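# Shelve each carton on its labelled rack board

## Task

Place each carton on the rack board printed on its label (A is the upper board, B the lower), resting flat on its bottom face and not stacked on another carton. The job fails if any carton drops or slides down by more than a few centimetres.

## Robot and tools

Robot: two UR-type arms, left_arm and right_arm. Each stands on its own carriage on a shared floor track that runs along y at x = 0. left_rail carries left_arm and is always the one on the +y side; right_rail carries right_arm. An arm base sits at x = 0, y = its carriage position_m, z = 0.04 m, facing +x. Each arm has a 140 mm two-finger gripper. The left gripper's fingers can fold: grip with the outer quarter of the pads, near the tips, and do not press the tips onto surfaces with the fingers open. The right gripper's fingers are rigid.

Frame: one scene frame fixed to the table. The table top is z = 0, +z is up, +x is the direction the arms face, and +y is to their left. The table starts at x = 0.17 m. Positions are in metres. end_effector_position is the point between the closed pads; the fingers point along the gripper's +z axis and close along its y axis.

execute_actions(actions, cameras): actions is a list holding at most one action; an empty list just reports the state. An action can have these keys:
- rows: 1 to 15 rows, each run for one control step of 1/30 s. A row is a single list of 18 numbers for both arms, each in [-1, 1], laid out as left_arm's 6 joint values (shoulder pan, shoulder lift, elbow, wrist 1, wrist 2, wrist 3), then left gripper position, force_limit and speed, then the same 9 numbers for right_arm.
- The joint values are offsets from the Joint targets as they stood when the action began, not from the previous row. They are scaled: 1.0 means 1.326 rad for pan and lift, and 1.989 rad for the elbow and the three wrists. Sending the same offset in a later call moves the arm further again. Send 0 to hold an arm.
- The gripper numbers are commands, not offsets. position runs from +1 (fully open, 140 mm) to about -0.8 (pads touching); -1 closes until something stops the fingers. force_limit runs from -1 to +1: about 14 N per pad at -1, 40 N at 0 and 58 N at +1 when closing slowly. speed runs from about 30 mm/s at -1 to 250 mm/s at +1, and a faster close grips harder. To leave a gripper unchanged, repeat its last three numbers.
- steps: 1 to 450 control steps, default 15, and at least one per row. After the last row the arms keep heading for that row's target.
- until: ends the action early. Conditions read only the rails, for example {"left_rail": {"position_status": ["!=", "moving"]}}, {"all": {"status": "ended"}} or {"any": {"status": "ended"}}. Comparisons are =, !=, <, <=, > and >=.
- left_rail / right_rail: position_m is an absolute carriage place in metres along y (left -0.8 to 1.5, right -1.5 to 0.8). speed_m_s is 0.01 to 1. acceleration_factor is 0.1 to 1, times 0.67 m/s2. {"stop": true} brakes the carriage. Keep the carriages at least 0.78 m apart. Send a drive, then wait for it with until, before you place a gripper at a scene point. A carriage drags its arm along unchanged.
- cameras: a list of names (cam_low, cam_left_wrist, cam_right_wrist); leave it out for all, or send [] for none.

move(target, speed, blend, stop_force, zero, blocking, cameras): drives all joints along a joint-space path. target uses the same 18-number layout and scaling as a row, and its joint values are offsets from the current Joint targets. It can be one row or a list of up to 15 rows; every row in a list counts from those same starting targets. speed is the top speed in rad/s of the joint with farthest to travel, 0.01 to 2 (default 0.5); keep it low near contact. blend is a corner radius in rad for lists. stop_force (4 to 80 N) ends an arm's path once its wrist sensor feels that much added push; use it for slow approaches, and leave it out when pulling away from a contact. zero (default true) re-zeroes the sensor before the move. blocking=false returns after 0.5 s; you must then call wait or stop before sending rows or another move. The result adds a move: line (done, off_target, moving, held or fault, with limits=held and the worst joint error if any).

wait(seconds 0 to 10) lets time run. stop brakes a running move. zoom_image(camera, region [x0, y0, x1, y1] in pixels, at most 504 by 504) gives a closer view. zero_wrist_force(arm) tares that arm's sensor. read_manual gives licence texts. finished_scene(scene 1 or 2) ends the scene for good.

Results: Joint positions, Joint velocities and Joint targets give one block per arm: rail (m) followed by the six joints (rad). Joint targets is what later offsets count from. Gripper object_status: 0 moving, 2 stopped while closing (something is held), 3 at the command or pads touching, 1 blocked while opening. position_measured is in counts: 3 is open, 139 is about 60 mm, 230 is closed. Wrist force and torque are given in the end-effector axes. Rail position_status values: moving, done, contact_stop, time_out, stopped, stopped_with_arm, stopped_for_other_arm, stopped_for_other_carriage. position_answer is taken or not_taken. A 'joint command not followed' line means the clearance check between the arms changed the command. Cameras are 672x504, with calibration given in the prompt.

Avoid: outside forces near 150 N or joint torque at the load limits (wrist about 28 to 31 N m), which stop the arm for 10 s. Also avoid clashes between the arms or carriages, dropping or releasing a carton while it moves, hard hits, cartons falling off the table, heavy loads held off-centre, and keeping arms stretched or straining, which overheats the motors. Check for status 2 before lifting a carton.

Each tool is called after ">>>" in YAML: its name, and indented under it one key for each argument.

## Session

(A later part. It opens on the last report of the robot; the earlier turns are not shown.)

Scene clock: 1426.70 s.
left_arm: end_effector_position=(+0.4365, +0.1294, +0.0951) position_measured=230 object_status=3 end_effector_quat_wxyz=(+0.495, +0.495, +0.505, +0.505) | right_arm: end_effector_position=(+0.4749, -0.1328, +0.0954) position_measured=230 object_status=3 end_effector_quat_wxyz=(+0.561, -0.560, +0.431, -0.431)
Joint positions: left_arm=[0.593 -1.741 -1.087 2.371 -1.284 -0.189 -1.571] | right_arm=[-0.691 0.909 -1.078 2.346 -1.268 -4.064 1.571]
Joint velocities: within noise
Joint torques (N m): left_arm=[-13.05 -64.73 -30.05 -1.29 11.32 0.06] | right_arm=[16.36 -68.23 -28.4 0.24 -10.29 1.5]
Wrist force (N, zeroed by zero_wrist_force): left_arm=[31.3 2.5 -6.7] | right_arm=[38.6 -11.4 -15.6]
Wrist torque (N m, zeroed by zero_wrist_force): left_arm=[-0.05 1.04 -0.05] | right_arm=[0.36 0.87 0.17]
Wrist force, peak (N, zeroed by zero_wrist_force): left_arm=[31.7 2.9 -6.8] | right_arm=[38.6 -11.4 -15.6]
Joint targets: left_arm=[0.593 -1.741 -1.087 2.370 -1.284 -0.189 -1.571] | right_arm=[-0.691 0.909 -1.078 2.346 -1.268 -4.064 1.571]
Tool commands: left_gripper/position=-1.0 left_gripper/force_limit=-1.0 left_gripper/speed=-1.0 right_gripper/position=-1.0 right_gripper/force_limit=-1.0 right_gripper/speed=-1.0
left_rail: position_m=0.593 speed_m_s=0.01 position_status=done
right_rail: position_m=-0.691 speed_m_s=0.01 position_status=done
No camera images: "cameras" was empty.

>>> execute_actions:
  actions:
    - {"left_rail":{"position_m":0.5923},"steps":20,"until":{"all":{"status":"ended"}}}
  cameras: []

>>> move:
  target:
    - [0,-0.0911,-0.0025,0.0632,0,0,-1,-1,-1,0,-0.0884,-0.0024,0.0613,0,0,-1,-1,-1]
    - [0,-0.1836,-0.0122,0.1345,0,0,-1,-1,-1,0,-0.1783,-0.0118,0.1307,0,0,-1,-1,-1]
    - [0,-0.2661,-0.0286,0.2060,0,0,-1,-1,-1,0,-0.2586,-0.0280,0.2004,0,0,-1,-1,-1]
    - [0,-0.3369,-0.0515,0.2761,0,0,-1,-1,-1,0,-0.3281,-0.0503,0.2690,0,0,-1,-1,-1]
    - [0,-0.3952,-0.0800,0.3435,0,0,-1,-1,-1,0,-0.3852,-0.0783,0.3351,0,0,-1,-1,-1]
  speed: 0.11
  blend: 0.01
  cameras: ["cam_left_wrist"]

>>> move:
  target:
    - [0,-0.0460,-0.0334,0.0640,0,0,-1,-1,-1,0,-0.0456,-0.0330,0.0634,0,0,-1,-1,-1]
    - [0,-0.0804,-0.0714,0.1250,0,0,-1,-1,-1,0,-0.0798,-0.0706,0.1238,0,0,-1,-1,-1]
    - [0,-0.1043,-0.1136,0.1831,0,0,-1,-1,-1,0,-0.1038,-0.1124,0.1815,0,0,-1,-1,-1]
    - [0,-0.1167,-0.1518,0.2296,0,0,-1,-1,-1,0,-0.1165,-0.1504,0.2280,0,0,-1,-1,-1]
  speed: 0.1
  blend: 0.01
  cameras: ["cam_left_wrist","cam_right_wrist"]

Scene clock: 1461.27 s.
left_arm: end_effector_position=(+0.4365, +0.1289, +0.0951) position_measured=230 object_status=3 end_effector_quat_wxyz=(+0.495, +0.495, +0.505, +0.505) | right_arm: end_effector_position=(+0.4750, -0.1327, +0.0955) position_measured=230 object_status=3 end_effector_quat_wxyz=(+0.561, -0.560, +0.431, -0.431)
Joint positions: left_arm=[0.592 -1.741 -1.087 2.37 -1.284 -0.189 -1.571] | right_arm=[-0.691 0.909 -1.078 2.346 -1.268 -4.064 1.571]
Joint velocities: within noise
Joint torques (N m): left_arm=[-10.24 -55.91 -44.3 -3.91 11.52 -0.02] | right_arm=[15.32 -64.65 -37.61 -0.01 -20.57 1.68]
Wrist force (N, zeroed by zero_wrist_force): left_arm=[40.1 2.1 -9.2] | right_arm=[40.0 -10.0 -14.7]
Wrist torque (N m, zeroed by zero_wrist_force): left_arm=[-0.05 1.06 -0.07] | right_arm=[0.32 0.85 0.16]
Wrist force, peak (N, zeroed by zero_wrist_force): left_arm=[40.1 2.1 -9.2] | right_arm=[39.5 -12.0 -16.9]
Joint targets: left_arm=[0.592 -1.741 -1.087 2.370 -1.284 -0.189 -1.571] | right_arm=[-0.691 0.909 -1.078 2.346 -1.268 -4.064 1.571]
Tool commands: left_gripper/position=-1.0 left_gripper/force_limit=-1.0 left_gripper/speed=-1.0 right_gripper/position=-1.0 right_gripper/force_limit=-1.0 right_gripper/speed=-1.0
left_rail: position_m=0.592 speed_m_s=0.01 position_status=done
right_rail: position_m=-0.691 speed_m_s=0.01 position_status=done
No camera images: "cameras" was empty.

Scene clock: 1467.90 s.
left_arm: end_effector_position=(+0.4365, +0.1288, +0.3900) position_measured=230 object_status=3 end_effector_quat_wxyz=(+0.495, +0.495, +0.505, +0.505) | right_arm: end_effector_position=(+0.4748, -0.1328, +0.3904) position_measured=230 object_status=3 end_effector_quat_wxyz=(+0.561, -0.560, +0.431, -0.431)
Joint positions: left_arm=[0.592 -1.741 -1.611 2.211 -0.601 -0.189 -1.571] | right_arm=[-0.691 0.909 -1.589 2.19 -0.602 -4.064 1.571]
Joint velocities: within noise
Joint torques (N m): left_arm=[-12.47 -54.03 -71.01 0.86 11.77 -0.11] | right_arm=[16.32 -58.27 -61.93 -3.71 -13.48 1.71]
Wrist force (N, zeroed by zero_wrist_force): left_arm=[35.2 -8.5 -5.0] | right_arm=[35.9 11.6 -3.3]
Wrist torque (N m, zeroed by zero_wrist_force): left_arm=[0.13 1.00 0.11] | right_arm=[-0.20 0.90 -0.14]
Wrist force, peak (N, zeroed by zero_wrist_force): left_arm=[48.4 -8.7 -6.5] | right_arm=[49.2 12.4 -3.4]
Joint targets: left_arm=[0.592 -1.741 -1.611 2.211 -0.601 -0.189 -1.571] | right_arm=[-0.691 0.909 -1.589 2.190 -0.602 -4.064 1.571]
left_rail: position_m=0.592 speed_m_s=0.01 position_status=done
right_rail: position_m=-0.691 speed_m_s=0.01 position_status=done
move: done
camera_calibration:
cam_left_wrist: T_world_to_cam=[[-0.0181006, -0.00197441, 0.999834, -0.372796], [-0.319878, -0.947428, -0.00766187, 0.260817], [0.947286, -0.319964, 0.0165175, -0.195913], [0, 0, 0, 1]] pos_world=[0.262267, 0.183684, 0.377969]
Images, in order (width x height): cam_left_wrist 672x504.

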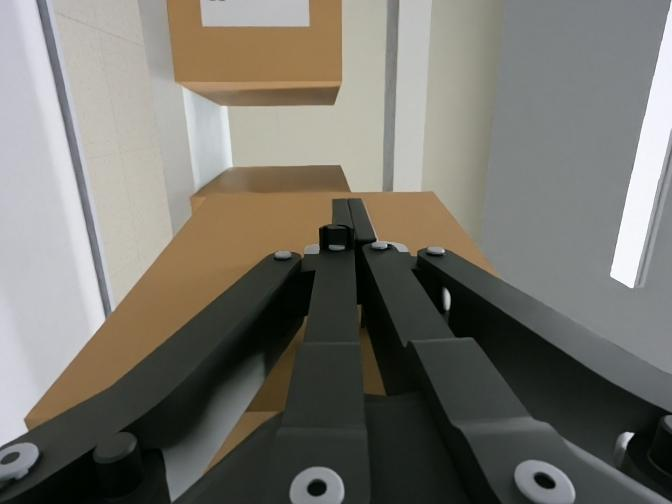

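Scene clock: 1472.90 s.
left_arm: end_effector_position=(+0.4365, +0.1287, +0.6199) position_measured=230 object_status=3 end_effector_quat_wxyz=(+0.495, +0.495, +0.505, +0.505) | right_arm: end_effector_position=(+0.4748, -0.1329, +0.6207) position_measured=230 object_status=3 end_effector_quat_wxyz=(+0.561, -0.560, +0.431, -0.431)
Joint positions: left_arm=[0.592 -1.741 -1.766 1.91 -0.144 -0.189 -1.571] | right_arm=[-0.691 0.909 -1.743 1.891 -0.149 -4.064 1.571]
Joint velocities: within noise
Joint torques (N m): left_arm=[-11.86 -40.52 -71.65 0.73 11.71 0.17] | right_arm=[14.23 -42.5 -65.21 -3.01 -8.08 1.74]
Wrist force (N, zeroed by zero_wrist_force): left_arm=[37.7 -9.1 -5.0] | right_arm=[38.3 11.9 -3.1]
Wrist torque (N m, zeroed by zero_wrist_force): left_arm=[0.14 1.08 0.11] | right_arm=[-0.28 1.02 -0.12]
Wrist force, peak (N, zeroed by zero_wrist_force): left_arm=[47.9 -9.3 -6.2] | right_arm=[49.1 13.2 -4.4]
Joint targets: left_arm=[0.592 -1.741 -1.766 1.909 -0.144 -0.189 -1.571] | right_arm=[-0.691 0.909 -1.743 1.891 -0.149 -4.064 1.571]
left_rail: position_m=0.592 speed_m_s=0.01 position_status=done
right_rail: position_m=-0.691 speed_m_s=0.01 position_status=done
move: done
camera_calibration:
cam_left_wrist: T_world_to_cam=[[-0.0181023, -0.00198406, 0.999834, -0.602646], [-0.319878, -0.947428, -0.00767153, 0.262499], [0.947286, -0.319963, 0.0165159, -0.199733], [0, 0, 0, 1]] pos_world=[0.262262, 0.183596, 0.607859]
cam_right_wrist: T_world_to_cam=[[-0.0175374, 0.0193248, -0.999659, 0.638342], [-0.543931, 0.838734, 0.0257563, 0.355504], [0.838947, 0.544198, -0.00419787, -0.147283], [0, 0, 0, 1]] pos_world=[0.328127, -0.230358, 0.62835]
Images, in order (width x height): cam_left_wrist 672x504, cam_right_wrist 672x504.

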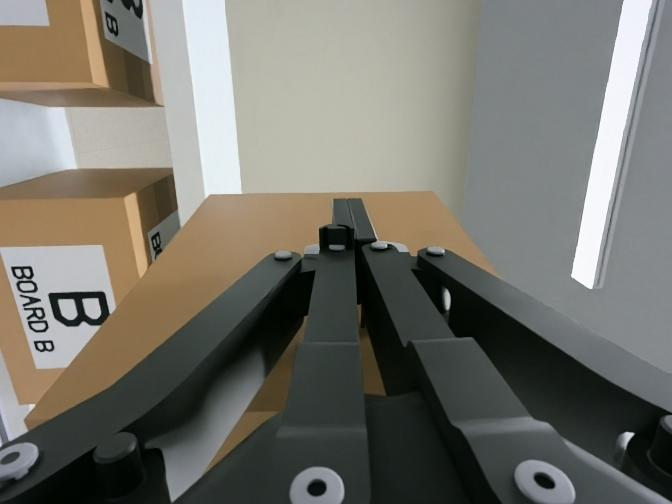

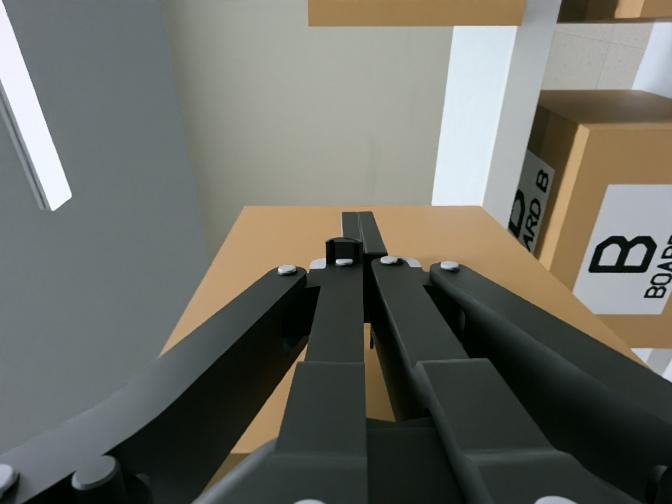

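>>> move:
  target:
    - [0.0826,0.0170,-0.0092,-0.0022,0.0551,0,-1,-1,-1,-0.0612,0.0233,-0.0129,-0.0027,-0.0408,0,-1,-1,-1]
    - [0.1630,0.0403,-0.0221,-0.0048,0.1086,0,-1,-1,-1,-0.1161,0.0519,-0.0294,-0.0052,-0.0774,0,-1,-1,-1]
    - [0.2397,0.0689,-0.0386,-0.0074,0.1598,0,-1,-1,-1,-0.1646,0.0848,-0.0494,-0.0071,-0.1098,0,-1,-1,-1]
    - [0.3115,0.1019,-0.0586,-0.0093,0.2076,0,-1,-1,-1,-0.2073,0.1215,-0.0729,-0.0081,-0.1382,0,-1,-1,-1]
    - [0.3781,0.1385,-0.0821,-0.0103,0.2521,0,-1,-1,-1,-0.2449,0.1612,-0.0998,-0.0077,-0.1633,0,-1,-1,-1]
    - [0.4454,0.1824,-0.1119,-0.0097,0.2969,0,-1,-1,-1,-0.2811,0.2078,-0.1333,-0.0053,-0.1874,0,-1,-1,-1]
  speed: 0.1
  blend: 0.01
  cameras: ["cam_left_wrist","cam_right_wrist"]

Scene clock: 1509.93 s.
left_arm: end_effector_position=(+0.7413, +0.1288, +0.6200) position_measured=230 object_status=3 end_effector_quat_wxyz=(+0.495, +0.495, +0.505, +0.505) | right_arm: end_effector_position=(+0.7796, -0.1328, +0.6208) position_measured=230 object_status=3 end_effector_quat_wxyz=(+0.561, -0.560, +0.431, -0.431)
Joint positions: left_arm=[0.592 -1.151 -1.524 1.687 -0.163 0.401 -1.571] | right_arm=[-0.691 0.536 -1.468 1.626 -0.159 -4.437 1.571]
Joint velocities: within noise
Joint torques (N m): left_arm=[-8.39 -25.43 -75.81 -1.67 18.94 -0.7] | right_arm=[13.02 -54.88 -63.26 -3.46 -18.78 1.33]
Wrist force (N, zeroed by zero_wrist_force): left_arm=[33.1 -8.5 -4.2] | right_arm=[33.8 10.9 -3.8]
Wrist torque (N m, zeroed by zero_wrist_force): left_arm=[0.22 1.19 0.12] | right_arm=[-0.25 0.82 -0.18]
Wrist force, peak (N, zeroed by zero_wrist_force): left_arm=[44.9 -8.9 -6.0] | right_arm=[45.5 12.7 -3.5]
Joint targets: left_arm=[0.592 -1.150 -1.524 1.687 -0.163 0.401 -1.571] | right_arm=[-0.691 0.536 -1.468 1.626 -0.159 -4.437 1.571]
left_rail: position_m=0.592 speed_m_s=0.01 position_status=done
right_rail: position_m=-0.691 speed_m_s=0.01 position_status=done
move: done
camera_calibration:
cam_left_wrist: T_world_to_cam=[[-0.0181711, -0.00198201, 0.999833, -0.59721], [-0.319851, -0.947437, -0.00769117, 0.36006], [0.947294, -0.319937, 0.016582, -0.488554], [0, 0, 0, 1]] pos_world=[0.567117, 0.183644, 0.607981]
cam_right_wrist: T_world_to_cam=[[-0.0171405, 0.0190971, -0.999671, 0.643528], [-0.543974, 0.838719, 0.0253495, 0.521487], [0.838927, 0.544229, -0.00398773, -0.403242], [0, 0, 0, 1]] pos_world=[0.632996, -0.230215, 0.628488]
Images, in order (width x height): cam_left_wrist 672x504, cam_right_wrist 672x504.

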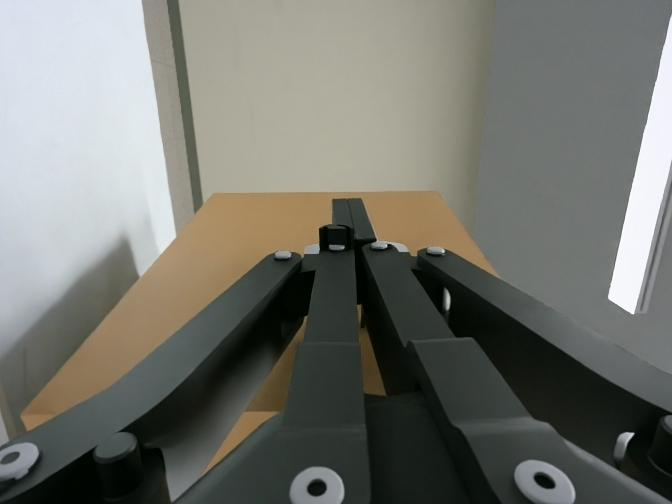

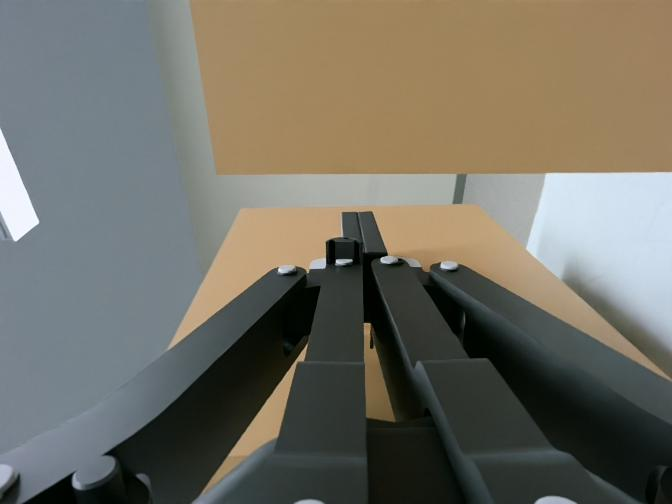

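>>> move:
  target: [0,0.0070,0.0220,-0.0266,0,0,-1,-1,-1,0,0.0068,0.0218,-0.0263,0,0,-1,-1,-1]
  speed: 0.06
  stop_force: 15
  cameras: []

>>> move:
  target: [0,0.0091,0.0208,-0.0268,0,0,-1,-1,-1,0,0.0087,0.0205,-0.0263,0,0,-1,-1,-1]
  speed: 0.025
  stop_force: 8

Scene clock: 1548.50 s.
left_arm: end_effector_position=(+0.7414, +0.1289, +0.5900) position_measured=230 object_status=3 end_effector_quat_wxyz=(+0.495, +0.495, +0.505, +0.505) | right_arm: end_effector_position=(+0.7798, -0.1328, +0.5908) position_measured=230 object_status=3 end_effector_quat_wxyz=(+0.561, -0.560, +0.431, -0.431)
Joint positions: left_arm=[0.592 -1.15 -1.514 1.731 -0.216 0.401 -1.571] | right_arm=[-0.691 0.536 -1.459 1.669 -0.211 -4.437 1.571]
Joint velocities: within noise
Joint torques (N m): left_arm=[-13.98 -30.87 -52.98 -10.04 17.87 -0.46] | right_arm=[20.15 -56.94 -48.35 -14.14 -17.48 1.51]
Wrist force (N, zeroed by zero_wrist_force): left_arm=[31.3 -9.1 -4.0] | right_arm=[32.2 11.3 -3.3]
Wrist torque (N m, zeroed by zero_wrist_force): left_arm=[0.17 1.19 0.13] | right_arm=[-0.22 0.77 -0.17]
Wrist force, peak (N, zeroed by zero_wrist_force): left_arm=[35.3 -8.9 -4.2] | right_arm=[35.8 12.3 -3.2]
Joint targets: left_arm=[0.592 -1.150 -1.514 1.731 -0.216 0.401 -1.571] | right_arm=[-0.691 0.536 -1.459 1.669 -0.211 -4.437 1.571]
left_rail: position_m=0.592 speed_m_s=0.01 position_status=done
right_rail: position_m=-0.691 speed_m_s=0.01 position_status=done
move: done
No camera images: "cameras" was empty.

Scene clock: 1550.73 s.
left_arm: end_effector_position=(+0.7415, +0.1287, +0.5791) position_measured=230 object_status=3 end_effector_quat_wxyz=(+0.495, +0.495, +0.505, +0.505) | right_arm: end_effector_position=(+0.7799, -0.1327, +0.5794) position_measured=230 object_status=3 end_effector_quat_wxyz=(+0.561, -0.560, +0.431, -0.431)
Joint positions: left_arm=[0.592 -1.15 -1.51 1.746 -0.235 0.401 -1.571] | right_arm=[-0.691 0.536 -1.454 1.685 -0.232 -4.437 1.571]
Joint velocities: within noise
Joint torques (N m): left_arm=[-13.06 -66.47 -72.07 -1.7 17.47 -0.29] | right_arm=[22.36 -73.53 -57.69 -2.38 -17.43 1.75]
Wrist force (N, zeroed by zero_wrist_force): left_arm=[34.1 -3.6 -5.3] | right_arm=[36.4 5.7 -5.2]
Wrist torque (N m, zeroed by zero_wrist_force): left_arm=[0.13 1.19 0.05] | right_arm=[-0.15 0.81 -0.08]
Wrist force, peak (N, zeroed by zero_wrist_force): left_arm=[36.6 1.5 -6.0] | right_arm=[37.1 4.8 -6.5]
Joint targets: left_arm=[0.592 -1.150 -1.510 1.746 -0.235 0.401 -1.571] | right_arm=[-0.691 0.536 -1.454 1.685 -0.232 -4.437 1.571]
left_rail: position_m=0.592 speed_m_s=0.01 position_status=done
right_rail: position_m=-0.691 speed_m_s=0.01 position_status=done
move: contact (left_arm, right_arm); left_arm: the wrist 1 is farthest, 0.034 rad from its target; right_arm: the wrist 1 is farthest, 0.032 rad from its target
camera_calibration:
cam_left_wrist: T_world_to_cam=[[-0.0181407, -0.00205058, 0.999833, -0.556302], [-0.319816, -0.947448, -0.00774579, 0.359708], [0.947306, -0.319903, 0.0165315, -0.48806], [0, 0, 0, 1]] pos_world=[0.567291, 0.183532, 0.567064]
cam_right_wrist: T_world_to_cam=[[-0.0170535, 0.0191489, -0.999671, 0.602028], [-0.543931, 0.838747, 0.0253454, 0.522624], [0.838957, 0.544184, -0.00388791, -0.403783], [0, 0, 0, 1]] pos_world=[0.633294, -0.230146, 0.587014]

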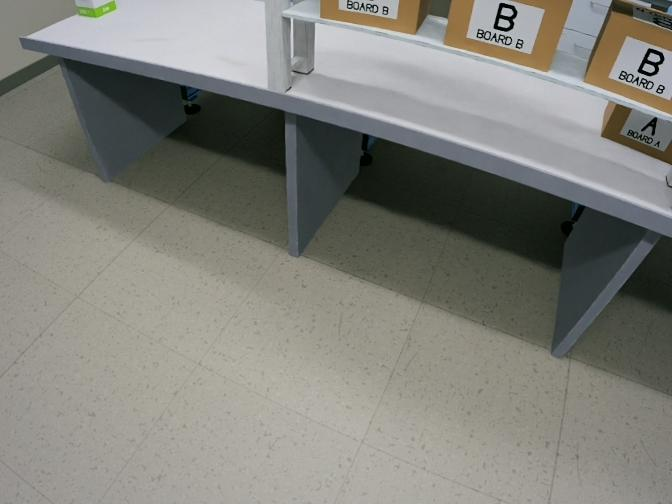

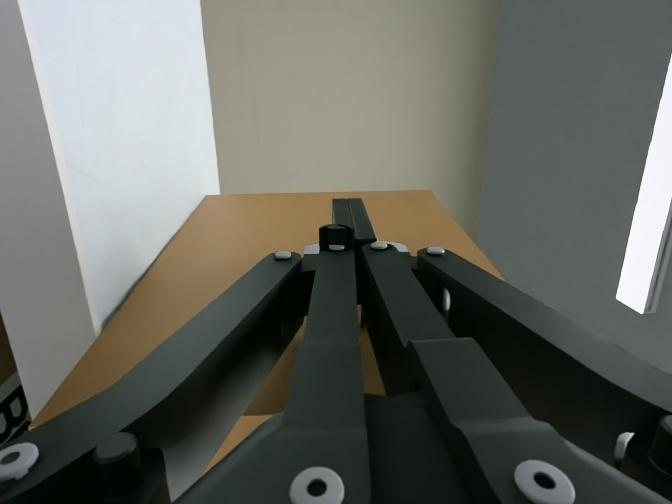

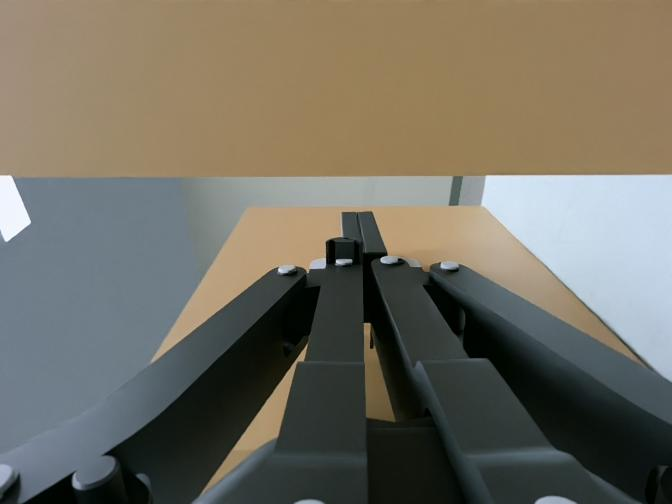

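>>> move:
  target: [0,0.0009,0.0020,-0.0026,0,0,-1,-1,-1,0,0.0008,0.0020,-0.0026,0,0,-1,-1,-1]
  speed: 0.02
  cameras: []

Scene clock: 1557.63 s.
left_arm: end_effector_position=(+0.7415, +0.1287, +0.5764) position_measured=230 object_status=3 end_effector_quat_wxyz=(+0.495, +0.495, +0.505, +0.505) | right_arm: end_effector_position=(+0.7799, -0.1327, +0.5769) position_measured=230 object_status=3 end_effector_quat_wxyz=(+0.561, -0.560, +0.431, -0.431)
Joint positions: left_arm=[0.592 -1.15 -1.509 1.749 -0.24 0.401 -1.571] | right_arm=[-0.691 0.536 -1.453 1.688 -0.237 -4.437 1.571]
Joint velocities: within noise
Joint torques (N m): left_arm=[-16.05 -0.49 -29.44 -5.22 16.89 -0.33] | right_arm=[22.15 -21.23 -26.03 -2.51 -17.6 1.71]
Wrist force (N, zeroed by zero_wrist_force): left_arm=[37.0 23.5 -4.5] | right_arm=[38.8 -18.5 -15.8]
Wrist torque (N m, zeroed by zero_wrist_force): left_arm=[-0.61 1.37 -0.33] | right_arm=[0.62 0.72 0.24]
Wrist force, peak (N, zeroed by zero_wrist_force): left_arm=[36.9 24.8 -4.7] | right_arm=[38.5 -20.2 -16.2]
Joint targets: left_arm=[0.592 -1.150 -1.509 1.750 -0.241 0.401 -1.571] | right_arm=[-0.691 0.536 -1.453 1.689 -0.237 -4.437 1.571]
left_rail: position_m=0.592 speed_m_s=0.01 position_status=done
right_rail: position_m=-0.691 speed_m_s=0.01 position_status=done
move: done
No camera images: "cameras" was empty.

>>> move:
  target: [0,-0.0003,-0.0008,0.0010,0,0,-1,-1,-1,0,-0.0003,-0.0008,0.0010,0,0,-1,-1,-1]
  speed: 0.02
  cameras: []

>>> execute_actions:
  actions:
    - {"left_rail":{"position_m":0.6063},"right_rail":{"position_m":-0.7047},"steps":90,"until":{"all":{"status":"ended"}}}

Scene clock: 1564.13 s.
left_arm: end_effector_position=(+0.7415, +0.1286, +0.5771) position_measured=230 object_status=3 end_effector_quat_wxyz=(+0.495, +0.495, +0.505, +0.505) | right_arm: end_effector_position=(+0.7800, -0.1327, +0.5776) position_measured=230 object_status=3 end_effector_quat_wxyz=(+0.561, -0.560, +0.431, -0.431)
Joint positions: left_arm=[0.592 -1.15 -1.509 1.748 -0.239 0.401 -1.571] | right_arm=[-0.691 0.536 -1.454 1.687 -0.235 -4.437 1.571]
Joint velocities: within noise
Joint torques (N m): left_arm=[-15.72 -53.99 -64.92 0.26 17.14 -0.55] | right_arm=[20.87 -54.45 -44.79 2.8 -17.57 1.62]
Wrist force (N, zeroed by zero_wrist_force): left_arm=[35.7 8.4 -8.7] | right_arm=[38.6 -11.3 -6.4]
Wrist torque (N m, zeroed by zero_wrist_force): left_arm=[-0.20 1.25 -0.10] | right_arm=[0.37 0.86 0.15]
Wrist force, peak (N, zeroed by zero_wrist_force): left_arm=[38.4 26.4 -5.6] | right_arm=[39.2 -20.1 -17.2]
Joint targets: left_arm=[0.592 -1.150 -1.509 1.748 -0.239 0.401 -1.571] | right_arm=[-0.691 0.536 -1.454 1.687 -0.235 -4.437 1.571]
left_rail: position_m=0.592 speed_m_s=0.01 position_status=done
right_rail: position_m=-0.691 speed_m_s=0.01 position_status=done
move: done
No camera images: "cameras" was empty.

Scene clock: 1565.80 s.
left_arm: end_effector_position=(+0.7415, +0.1427, +0.5774) position_measured=230 object_status=3 end_effector_quat_wxyz=(+0.495, +0.495, +0.505, +0.505) | right_arm: end_effector_position=(+0.7799, -0.1467, +0.5777) position_measured=230 object_status=3 end_effector_quat_wxyz=(+0.561, -0.560, +0.431, -0.431)
Joint positions: left_arm=[0.606 -1.15 -1.509 1.748 -0.239 0.401 -1.571] | right_arm=[-0.705 0.536 -1.454 1.687 -0.235 -4.437 1.571]
Joint velocities: within noise
Joint torques (N m): left_arm=[-11.2 -74.7 -38.63 -0.28 -1.77 -0.39] | right_arm=[-15.61 -70.43 -42.78 -5.73 2.98 1.74]
Wrist force (N, zeroed by zero_wrist_force): left_arm=[0.0 0.1 0.0] | right_arm=[-4.9 -2.2 1.2]
Wrist torque (N m, zeroed by zero_wrist_force): left_arm=[0.04 -0.01 0.00] | right_arm=[-0.52 1.02 -0.03]
Wrist force, peak (N, zeroed by zero_wrist_force): left_arm=[35.1 7.2 -8.5] | right_arm=[38.8 -10.6 -6.3]
Joint targets: left_arm=[0.606 -1.150 -1.509 1.748 -0.239 0.401 -1.571] | right_arm=[-0.705 0.536 -1.454 1.687 -0.235 -4.437 1.571]
Tool commands: left_gripper/position=-1.0 left_gripper/force_limit=-1.0 left_gripper/speed=-1.0 right_gripper/position=-1.0 right_gripper/force_limit=-1.0 right_gripper/speed=-1.0
left_rail: position_m=0.606 speed_m_s=0.01 position_status=done
right_rail: position_m=-0.705 speed_m_s=0.01 position_status=done
camera_calibration:
cam_left_wrist: T_world_to_cam=[[-0.0181759, -0.00197188, 0.999833, -0.554518], [-0.31982, -0.947447, -0.00768253, 0.372932], [0.947304, -0.319906, 0.01659, -0.483608], [0, 0, 0, 1]] pos_world=[0.567316, 0.197531, 0.565313]
cam_right_wrist: T_world_to_cam=[[-0.0169379, 0.0192177, -0.999672, 0.60052], [-0.543952, 0.838734, 0.0253402, 0.534463], [0.838945, 0.544203, -0.00375294, -0.39622], [0, 0, 0, 1]] pos_world=[0.633301, -0.244189, 0.585292]

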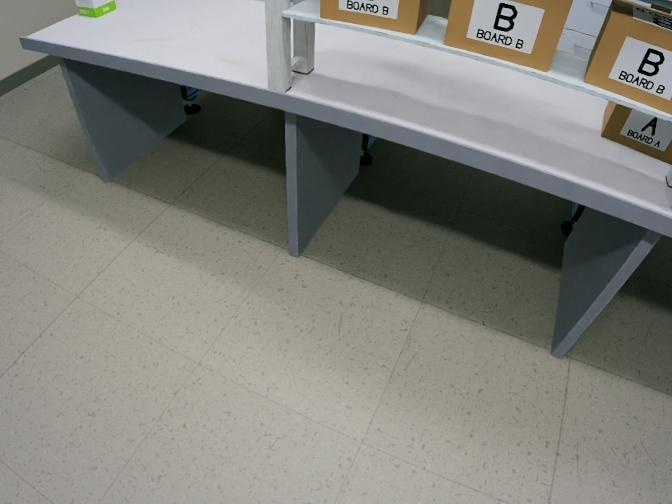

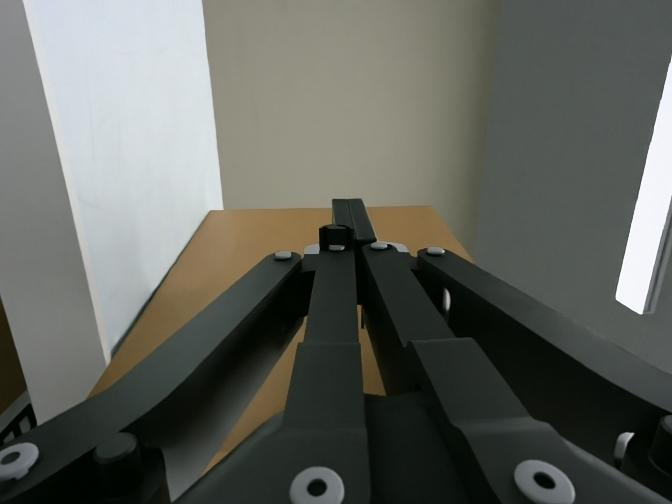

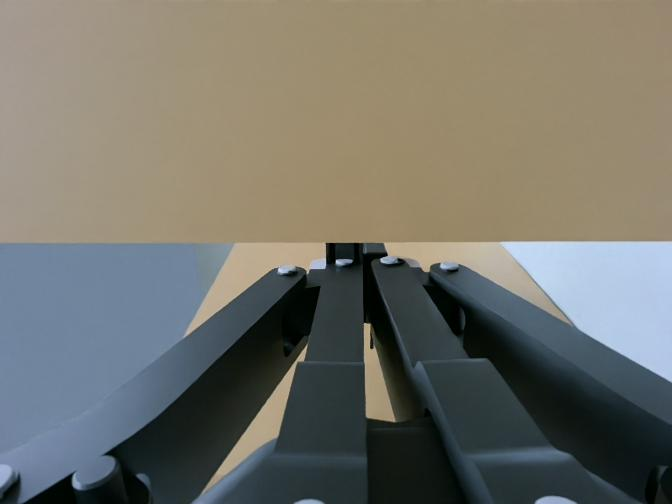

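>>> execute_actions:
  actions:
    - {"right_rail":{"position_m":-0.6987},"steps":60,"until":{"all":{"status":"ended"}}}
  cameras: []

Scene clock: 1571.40 s.
left_arm: end_effector_position=(+0.7415, +0.1426, +0.5773) position_measured=230 object_status=3 end_effector_quat_wxyz=(+0.495, +0.495, +0.505, +0.505) | right_arm: end_effector_position=(+0.7800, -0.1406, +0.5777) position_measured=230 object_status=3 end_effector_quat_wxyz=(+0.561, -0.560, +0.431, -0.431)
Joint positions: left_arm=[0.606 -1.15 -1.509 1.748 -0.239 0.401 -1.571] | right_arm=[-0.699 0.536 -1.454 1.687 -0.235 -4.437 1.571]
Joint velocities: within noise
Joint torques (N m): left_arm=[-4.39 -43.08 -41.42 0.19 -1.61 -0.55] | right_arm=[-14.08 -72.86 -37.92 -5.55 2.92 1.6]
Wrist force (N, zeroed by zero_wrist_force): left_arm=[0.0 0.0 -0.2] | right_arm=[-4.8 -2.4 1.2]
Wrist torque (N m, zeroed by zero_wrist_force): left_arm=[-0.02 -0.01 0.00] | right_arm=[-0.54 1.01 -0.03]
Wrist force, peak (N, zeroed by zero_wrist_force): left_arm=[-0.3 -0.1 -0.4] | right_arm=[-5.5 -2.5 1.5]
Joint targets: left_arm=[0.606 -1.150 -1.509 1.748 -0.239 0.401 -1.571] | right_arm=[-0.699 0.536 -1.454 1.687 -0.235 -4.437 1.571]
Tool commands: left_gripper/position=-1.0 left_gripper/force_limit=-1.0 left_gripper/speed=-1.0 right_gripper/position=-1.0 right_gripper/force_limit=-1.0 right_gripper/speed=-1.0
left_rail: position_m=0.606 speed_m_s=0.01 position_status=done
right_rail: position_m=-0.699 speed_m_s=0.01 position_status=done
No camera images: "cameras" was empty.

>>> move:
  target:
    - [-0.0673,-0.0439,0.0298,-0.0006,-0.0448,0,-1,-1,-1,0.0362,-0.0466,0.0335,-0.0024,0.0241,0,-1,-1,-1]
    - [-0.1339,-0.0805,0.0533,0.0004,-0.0893,0,-1,-1,-1,0.0738,-0.0863,0.0604,-0.0028,0.0492,0,-1,-1,-1]
    - [-0.2057,-0.1135,0.0733,0.0023,-0.1371,0,-1,-1,-1,0.1165,-0.1230,0.0839,-0.0018,0.0776,0,-1,-1,-1]
    - [-0.2824,-0.1421,0.0898,0.0049,-0.1883,0,-1,-1,-1,0.1650,-0.1559,0.1039,0.0001,0.1100,0,-1,-1,-1]
    - [-0.3628,-0.1654,0.1027,0.0075,-0.2418,0,-1,-1,-1,0.2199,-0.1845,0.1204,0.0026,0.1466,0,-1,-1,-1]
  speed: 0.15
  blend: 0.01

Scene clock: 1585.57 s.
left_arm: end_effector_position=(+0.4865, +0.1421, +0.5792) position_measured=230 object_status=3 end_effector_quat_wxyz=(+0.495, +0.495, +0.505, +0.505) | right_arm: end_effector_position=(+0.5251, -0.1405, +0.5797) position_measured=230 object_status=3 end_effector_quat_wxyz=(+0.561, -0.560, +0.431, -0.431)
Joint positions: left_arm=[0.606 -1.631 -1.729 1.952 -0.224 -0.08 -1.571] | right_arm=[-0.699 0.827 -1.698 1.926 -0.23 -4.145 1.571]
Joint velocities: within noise
Joint torques (N m): left_arm=[-13.81 -54.28 -35.84 1.79 -2.95 -0.96] | right_arm=[14.7 -47.99 -34.83 0.87 2.98 1.73]
Wrist force (N, zeroed by zero_wrist_force): left_arm=[0.1 0.2 -0.1] | right_arm=[-4.4 -2.5 1.6]
Wrist torque (N m, zeroed by zero_wrist_force): left_arm=[0.05 -0.02 0.00] | right_arm=[-0.56 1.01 -0.01]
Wrist force, peak (N, zeroed by zero_wrist_force): left_arm=[0.2 0.3 1.0] | right_arm=[-4.7 -3.5 1.7]
Joint targets: left_arm=[0.606 -1.631 -1.729 1.952 -0.224 -0.080 -1.571] | right_arm=[-0.699 0.828 -1.698 1.926 -0.230 -4.145 1.571]
left_rail: position_m=0.606 speed_m_s=0.01 position_status=done
right_rail: position_m=-0.699 speed_m_s=0.01 position_status=done
move: done
camera_calibration:
cam_left_wrist: T_world_to_cam=[[-0.0181097, -0.00190176, 0.999834, -0.561047], [-0.31994, -0.947407, -0.00759701, 0.290833], [0.947265, -0.320025, 0.0165488, -0.242189], [0, 0, 0, 1]] pos_world=[0.312306, 0.196964, 0.567171]
cam_right_wrist: T_world_to_cam=[[-0.0172075, 0.0195524, -0.999661, 0.598308], [-0.54392, 0.838742, 0.0257676, 0.390336], [0.838961, 0.544179, -0.00379766, -0.185782], [0, 0, 0, 1]] pos_world=[0.378471, -0.237991, 0.587341]

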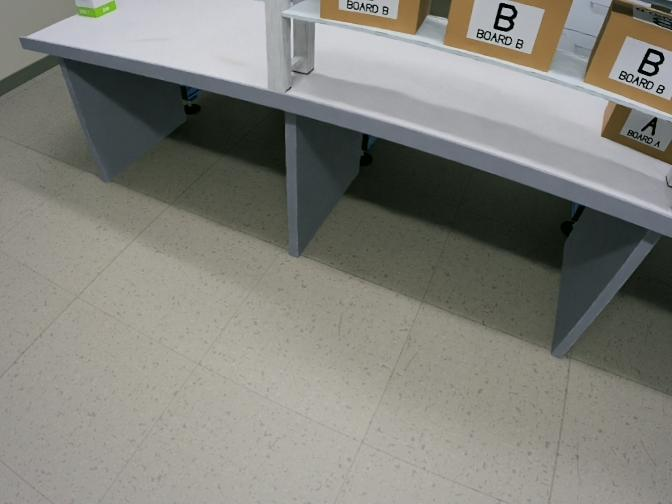

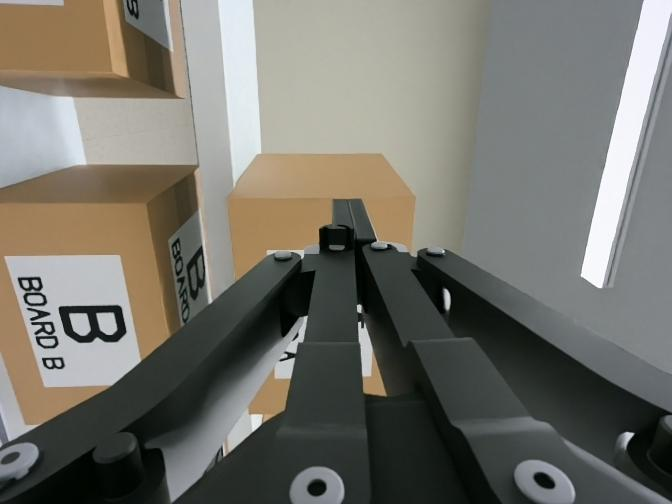

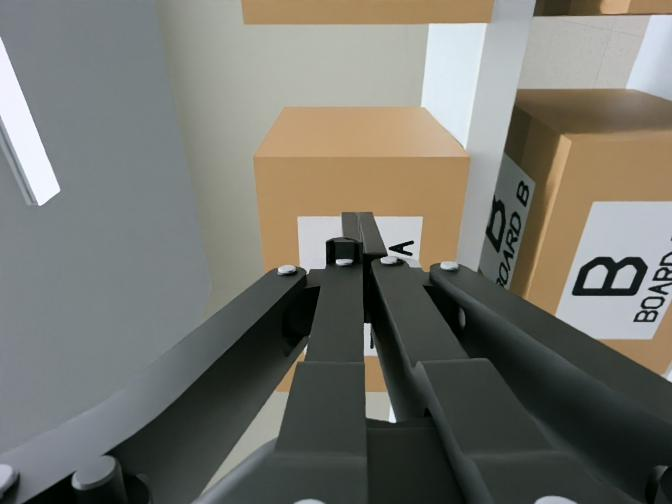

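>>> execute_actions:
  actions:
    - {"left_rail":{"position_m":1.14,"speed_m_s":0.4,"acceleration_factor":0.5},"right_rail":{"position_m":-0.2,"speed_m_s":0.4,"acceleration_factor":0.5},"steps":200,"until":{"all":{"status":"ended"}}}
  cameras: []

>>> move:
  target: [-0.2872,0.1204,0.1894,-0.2692,-0.0935,0,-1,-1,-1,0.2946,0.0970,0.2025,-0.2662,0.2393,0,-1,-1,-1]
  speed: 0.4

Scene clock: 1598.17 s.
left_arm: end_effector_position=(+0.4864, +0.6757, +0.5792) position_measured=230 object_status=3 end_effector_quat_wxyz=(+0.495, +0.495, +0.505, +0.505) end_effector_velocity=(-0.001, +0.000, +0.000) end_effector_angular_velocity=(-0.001, +0.000, -0.001) | right_arm: end_effector_position=(+0.5250, +0.3581, +0.5797) position_measured=230 object_status=3 end_effector_quat_wxyz=(+0.561, -0.560, +0.431, -0.431)
Joint positions: left_arm=[1.14 -1.631 -1.729 1.952 -0.224 -0.08 -1.571] | right_arm=[-0.2 0.828 -1.698 1.926 -0.23 -4.145 1.571]
Joint velocities: left_arm=[0.001 -0.002 0 -0.001 -0.001 -0.001 -0.001] | right_arm=[within noise]
Joint torques (N m): left_arm=[3.46 -40.75 -44.83 1.29 -1.58 -0.68] | right_arm=[10.17 -27.09 -45.74 -0.13 2.58 1.67]
Wrist force (N, zeroed by zero_wrist_force): left_arm=[0.2 0.1 0.1] | right_arm=[-4.7 -2.3 1.4]
Wrist torque (N m, zeroed by zero_wrist_force): left_arm=[0.05 -0.05 0.00] | right_arm=[-0.51 1.08 -0.02]
Wrist force, peak (N, zeroed by zero_wrist_force): left_arm=[-1.4 -0.3 0.1] | right_arm=[-5.4 -2.6 1.6]
Joint targets: left_arm=[1.140 -1.631 -1.729 1.952 -0.224 -0.080 -1.571] | right_arm=[-0.200 0.828 -1.698 1.926 -0.230 -4.145 1.571]
Tool commands: left_gripper/position=-1.0 left_gripper/force_limit=-1.0 left_gripper/speed=-1.0 right_gripper/position=-1.0 right_gripper/force_limit=-1.0 right_gripper/speed=-1.0
left_rail: position_m=1.140 speed_m_s=0.40 position_status=done
right_rail: position_m=-0.200 speed_m_s=0.40 position_status=done
No camera images: "cameras" was empty.

Scene clock: 1600.10 s.
left_arm: end_effector_position=(+0.3154, +0.6306, +0.3200) position_measured=230 object_status=3 end_effector_quat_wxyz=(+0.542, +0.542, +0.454, +0.454) | right_arm: end_effector_position=(+0.3154, +0.3091, +0.3200) position_measured=230 object_status=3 end_effector_quat_wxyz=(+0.542, -0.542, +0.454, -0.454)
Joint positions: left_arm=[1.14 -2.012 -1.569 2.329 -0.759 -0.266 -1.571] | right_arm=[-0.2 1.218 -1.57 2.329 -0.759 -3.669 1.571]
Joint velocities: within noise
Joint torques (N m): left_arm=[-15.7 -14.47 -23.47 -1.41 -2.75 -0.76] | right_arm=[10.82 -24.96 -23.26 -6.47 3.88 1.8]
Wrist force (N, zeroed by zero_wrist_force): left_arm=[0.0 0.0 0.1] | right_arm=[-4.8 -2.8 1.9]
Wrist torque (N m, zeroed by zero_wrist_force): left_arm=[-0.02 0.00 0.02] | right_arm=[-0.65 1.11 -0.04]
Wrist force, peak (N, zeroed by zero_wrist_force): left_arm=[0.4 2.1 1.6] | right_arm=[-3.6 -4.5 2.7]
Joint targets: left_arm=[1.140 -2.012 -1.569 2.329 -0.759 -0.266 -1.571] | right_arm=[-0.200 1.218 -1.570 2.329 -0.759 -3.669 1.571]
left_rail: position_m=1.140 speed_m_s=0.40 position_status=done
right_rail: position_m=-0.200 speed_m_s=0.40 position_status=done
move: done
camera_calibration:
cam_left_wrist: T_world_to_cam=[[-0.0184851, 0.000815451, 0.999829, -0.305646], [-0.497236, -0.867574, -0.00848545, 0.702837], [0.867418, -0.497308, 0.0164427, 0.217532], [0, 0, 0, 1]] pos_world=[0.155135, 0.718193, 0.307981]
cam_right_wrist: T_world_to_cam=[[-0.0167102, 0.0195677, -0.999669, 0.326142], [-0.47046, 0.882064, 0.0251297, -0.130495], [0.882263, 0.470724, -0.00553368, -0.245905], [0, 0, 0, 1]] pos_world=[0.161011, 0.224476, 0.327953]

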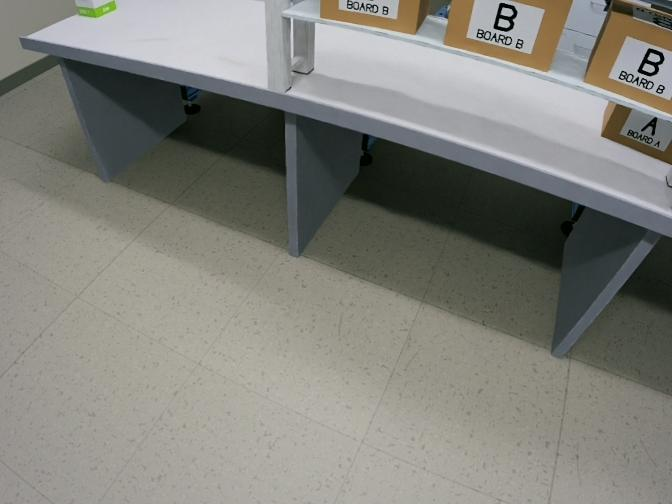

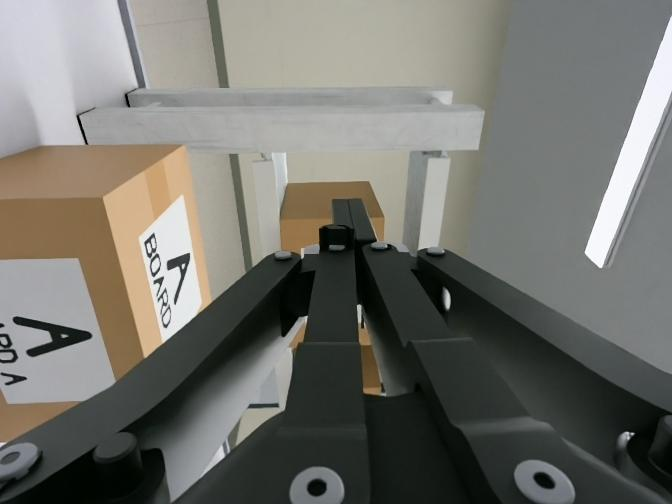

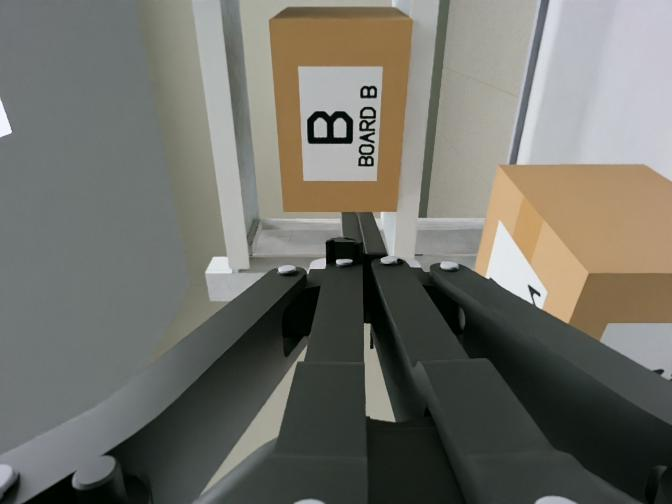

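>>> execute_actions:
  actions:
    - {"left_rail":{"position_m":1.2},"steps":60,"until":{"all":{"status":"ended"}}}
  cameras: []

>>> move:
  target: [0.2874,0.3707,0.0086,-0.2558,0.2017,0,-1,-1,-1,-0.1988,0.3670,0.0158,-0.2603,-0.0671,0,-1,-1,-1]
  speed: 0.3
  stop_force: 15

>>> zero_wrist_force:
  arm: "left_arm"

>>> zero_wrist_force:
  arm: "right_arm"

Scene clock: 1641.43 s.
left_arm: end_effector_position=(+0.3154, +0.6905, +0.3199) position_measured=230 object_status=3 end_effector_quat_wxyz=(+0.542, +0.542, +0.454, +0.454) end_effector_velocity=(+0.001, +0.001, +0.000) end_effector_angular_velocity=(+0.000, +0.000, +0.000) | right_arm: end_effector_position=(+0.3153, +0.3090, +0.3199) position_measured=230 object_status=3 end_effector_quat_wxyz=(+0.542, -0.542, +0.454, -0.454)
Joint positions: left_arm=[1.2 -2.012 -1.569 2.329 -0.759 -0.266 -1.571] | right_arm=[-0.2 1.218 -1.57 2.329 -0.759 -3.669 1.571]
Joint velocities: left_arm=[0.001 0 0 0.002 -0.001 0 0] | right_arm=[within noise]
Joint torques (N m): left_arm=[-11.08 -26.79 -28.99 -0.22 -1.66 -1.06] | right_arm=[10.21 -24.04 -28.89 -3.9 3.25 1.67]
Wrist force (N, zeroed by zero_wrist_force): left_arm=[0.3 0.3 0.2] | right_arm=[-4.8 -2.3 1.8]
Wrist torque (N m, zeroed by zero_wrist_force): left_arm=[0.06 -0.08 0.01] | right_arm=[-0.56 1.08 -0.04]
Wrist force, peak (N, zeroed by zero_wrist_force): left_arm=[-1.1 0.2 0.5] | right_arm=[-5.2 -2.6 1.8]
Joint targets: left_arm=[1.200 -2.012 -1.569 2.329 -0.759 -0.266 -1.571] | right_arm=[-0.200 1.218 -1.570 2.329 -0.759 -3.669 1.571]
Tool commands: left_gripper/position=-1.0 left_gripper/force_limit=-1.0 left_gripper/speed=-1.0 right_gripper/position=-1.0 right_gripper/force_limit=-1.0 right_gripper/speed=-1.0
left_rail: position_m=1.200 speed_m_s=0.40 position_status=done
right_rail: position_m=-0.200 speed_m_s=0.40 position_status=done
No camera images: "cameras" was empty.

Scene clock: 1644.33 s.
left_arm: end_effector_position=(+0.4802, +0.6639, +0.0949) position_measured=230 object_status=3 end_effector_quat_wxyz=(+0.546, +0.547, +0.449, +0.449) | right_arm: end_effector_position=(+0.4595, +0.2850, +0.0948) position_measured=230 object_status=3 end_effector_quat_wxyz=(+0.511, -0.511, +0.489, -0.489)
Joint positions: left_arm=[1.2 -1.631 -1.078 2.346 -1.268 0.135 -1.571] | right_arm=[-0.2 0.955 -1.083 2.361 -1.277 -3.803 1.571]
Joint velocities: within noise
Joint torques (N m): left_arm=[12.78 -41.11 -3.96 -2.59 2.26 -0.88] | right_arm=[-15.81 -48.64 -6.68 -5.65 -2.63 1.7]
Wrist force (N, zeroed by zero_wrist_force): left_arm=[0.0 0.0 0.1] | right_arm=[-4.3 -2.7 1.4]
Wrist torque (N m, zeroed by zero_wrist_force): left_arm=[0.01 0.00 0.01] | right_arm=[-0.62 0.96 0.02]
Wrist force, peak (N, zeroed by zero_wrist_force): left_arm=[0.6 -1.4 1.3] | right_arm=[-5.0 -3.0 1.9]
Joint targets: left_arm=[1.200 -1.631 -1.078 2.346 -1.268 0.135 -1.571] | right_arm=[-0.200 0.955 -1.083 2.361 -1.277 -3.803 1.571]
left_rail: position_m=1.200 speed_m_s=0.40 position_status=done
right_rail: position_m=-0.200 speed_m_s=0.40 position_status=done
move: done
camera_calibration:
cam_left_wrist: T_world_to_cam=[[-0.0181869, 0.00121925, 0.999834, -0.0779281], [-0.514623, -0.857376, -0.00831541, 0.813286], [0.857224, -0.514688, 0.0162205, 0.111338], [0, 0, 0, 1]] pos_world=[0.321676, 0.754691, 0.082872]
cam_right_wrist: T_world_to_cam=[[-0.0142855, 0.0213022, -0.999671, 0.102284], [-0.352011, 0.935663, 0.0249685, -0.105503], [0.935887, 0.352251, -0.0058678, -0.353807], [0, 0, 0, 1]] pos_world=[0.295446, 0.221165, 0.102808]

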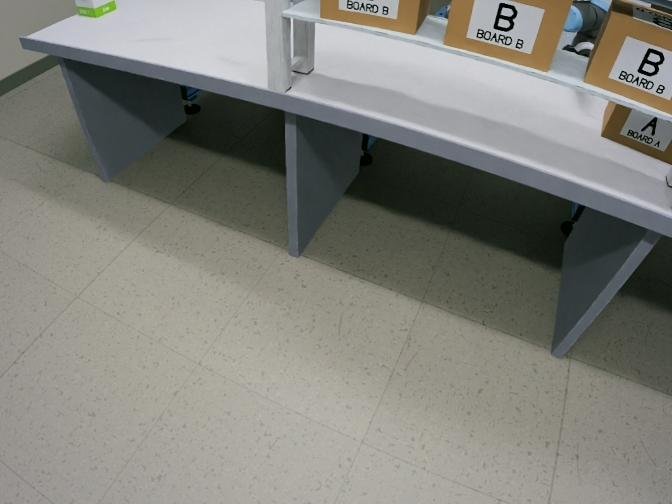

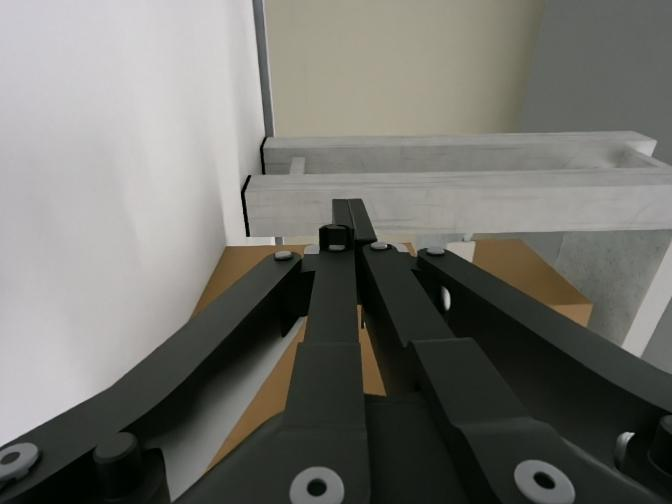

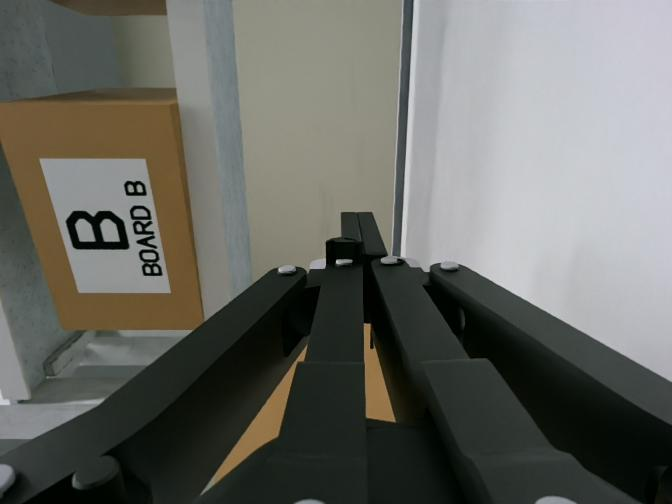

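Wrist force sensor zeroed.

Wrist force sensor zeroed.

>>> execute_actions:
  actions:
    - {"left_rail":{"position_m":1.168,"speed_m_s":0.02},"right_rail":{"position_m":-0.143,"speed_m_s":0.02},"steps":200,"until":{"all":{"status":"ended"}}}

Scene clock: 1651.03 s.
left_arm: end_effector_position=(+0.4802, +0.6318, +0.0949) position_measured=230 object_status=3 end_effector_quat_wxyz=(+0.546, +0.547, +0.449, +0.449) | right_arm: end_effector_position=(+0.4595, +0.3420, +0.0948) position_measured=230 object_status=3 end_effector_quat_wxyz=(+0.511, -0.511, +0.489, -0.489)
Joint positions: left_arm=[1.168 -1.631 -1.078 2.346 -1.268 0.135 -1.571] | right_arm=[-0.143 0.955 -1.083 2.361 -1.277 -3.803 1.571]
Joint velocities: within noise
Joint torques (N m): left_arm=[7.26 -38.39 -8.74 -1.34 1.32 -1.2] | right_arm=[-11.71 -49.6 -17.39 -3.33 -2.22 1.73]
Wrist force (N, zeroed by zero_wrist_force): left_arm=[0.1 0.0 0.5] | right_arm=[-0.3 -0.2 0.1]
Wrist torque (N m, zeroed by zero_wrist_force): left_arm=[0.00 -0.02 0.00] | right_arm=[-0.04 0.08 0.00]
Wrist force, peak (N, zeroed by zero_wrist_force): left_arm=[-0.5 0.4 0.3] | right_arm=[-1.0 0.0 0.2]
Joint targets: left_arm=[1.168 -1.631 -1.078 2.346 -1.268 0.135 -1.571] | right_arm=[-0.143 0.955 -1.083 2.361 -1.277 -3.803 1.571]
Tool commands: left_gripper/position=-1.0 left_gripper/force_limit=-1.0 left_gripper/speed=-1.0 right_gripper/position=-1.0 right_gripper/force_limit=-1.0 right_gripper/speed=-1.0
left_rail: position_m=1.168 speed_m_s=0.02 position_status=done
right_rail: position_m=-0.143 speed_m_s=0.02 position_status=done
camera_calibration:
cam_left_wrist: T_world_to_cam=[[-0.018187, 0.00121775, 0.999834, -0.0778872], [-0.514622, -0.857377, -0.00831674, 0.785755], [0.857224, -0.514688, 0.0162198, 0.0948105], [0, 0, 0, 1]] pos_world=[0.321677, 0.722581, 0.0828714]
cam_right_wrist: T_world_to_cam=[[-0.0142859, 0.0213015, -0.999671, 0.101069], [-0.35201, 0.935663, 0.0249681, -0.158862], [0.935887, 0.352251, -0.00586848, -0.373894], [0, 0, 0, 1]] pos_world=[0.295446, 0.278193, 0.102808]

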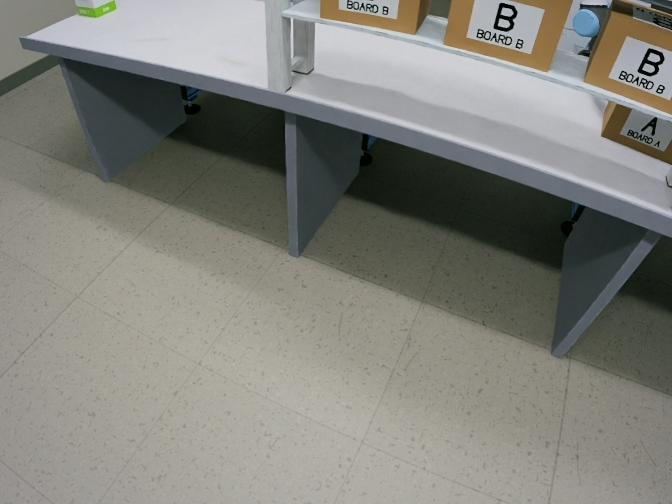

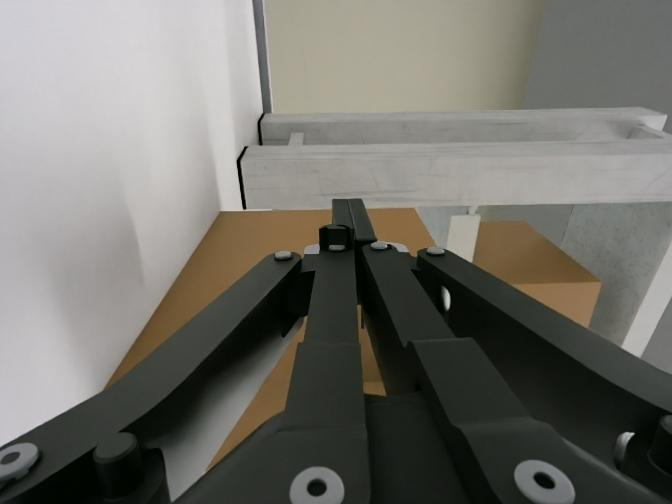

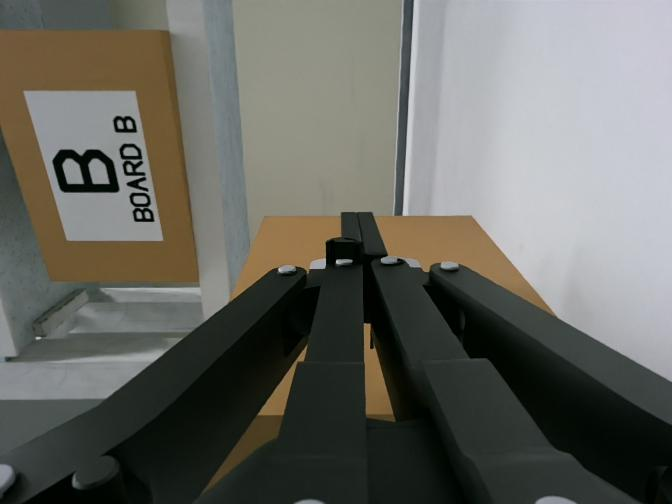

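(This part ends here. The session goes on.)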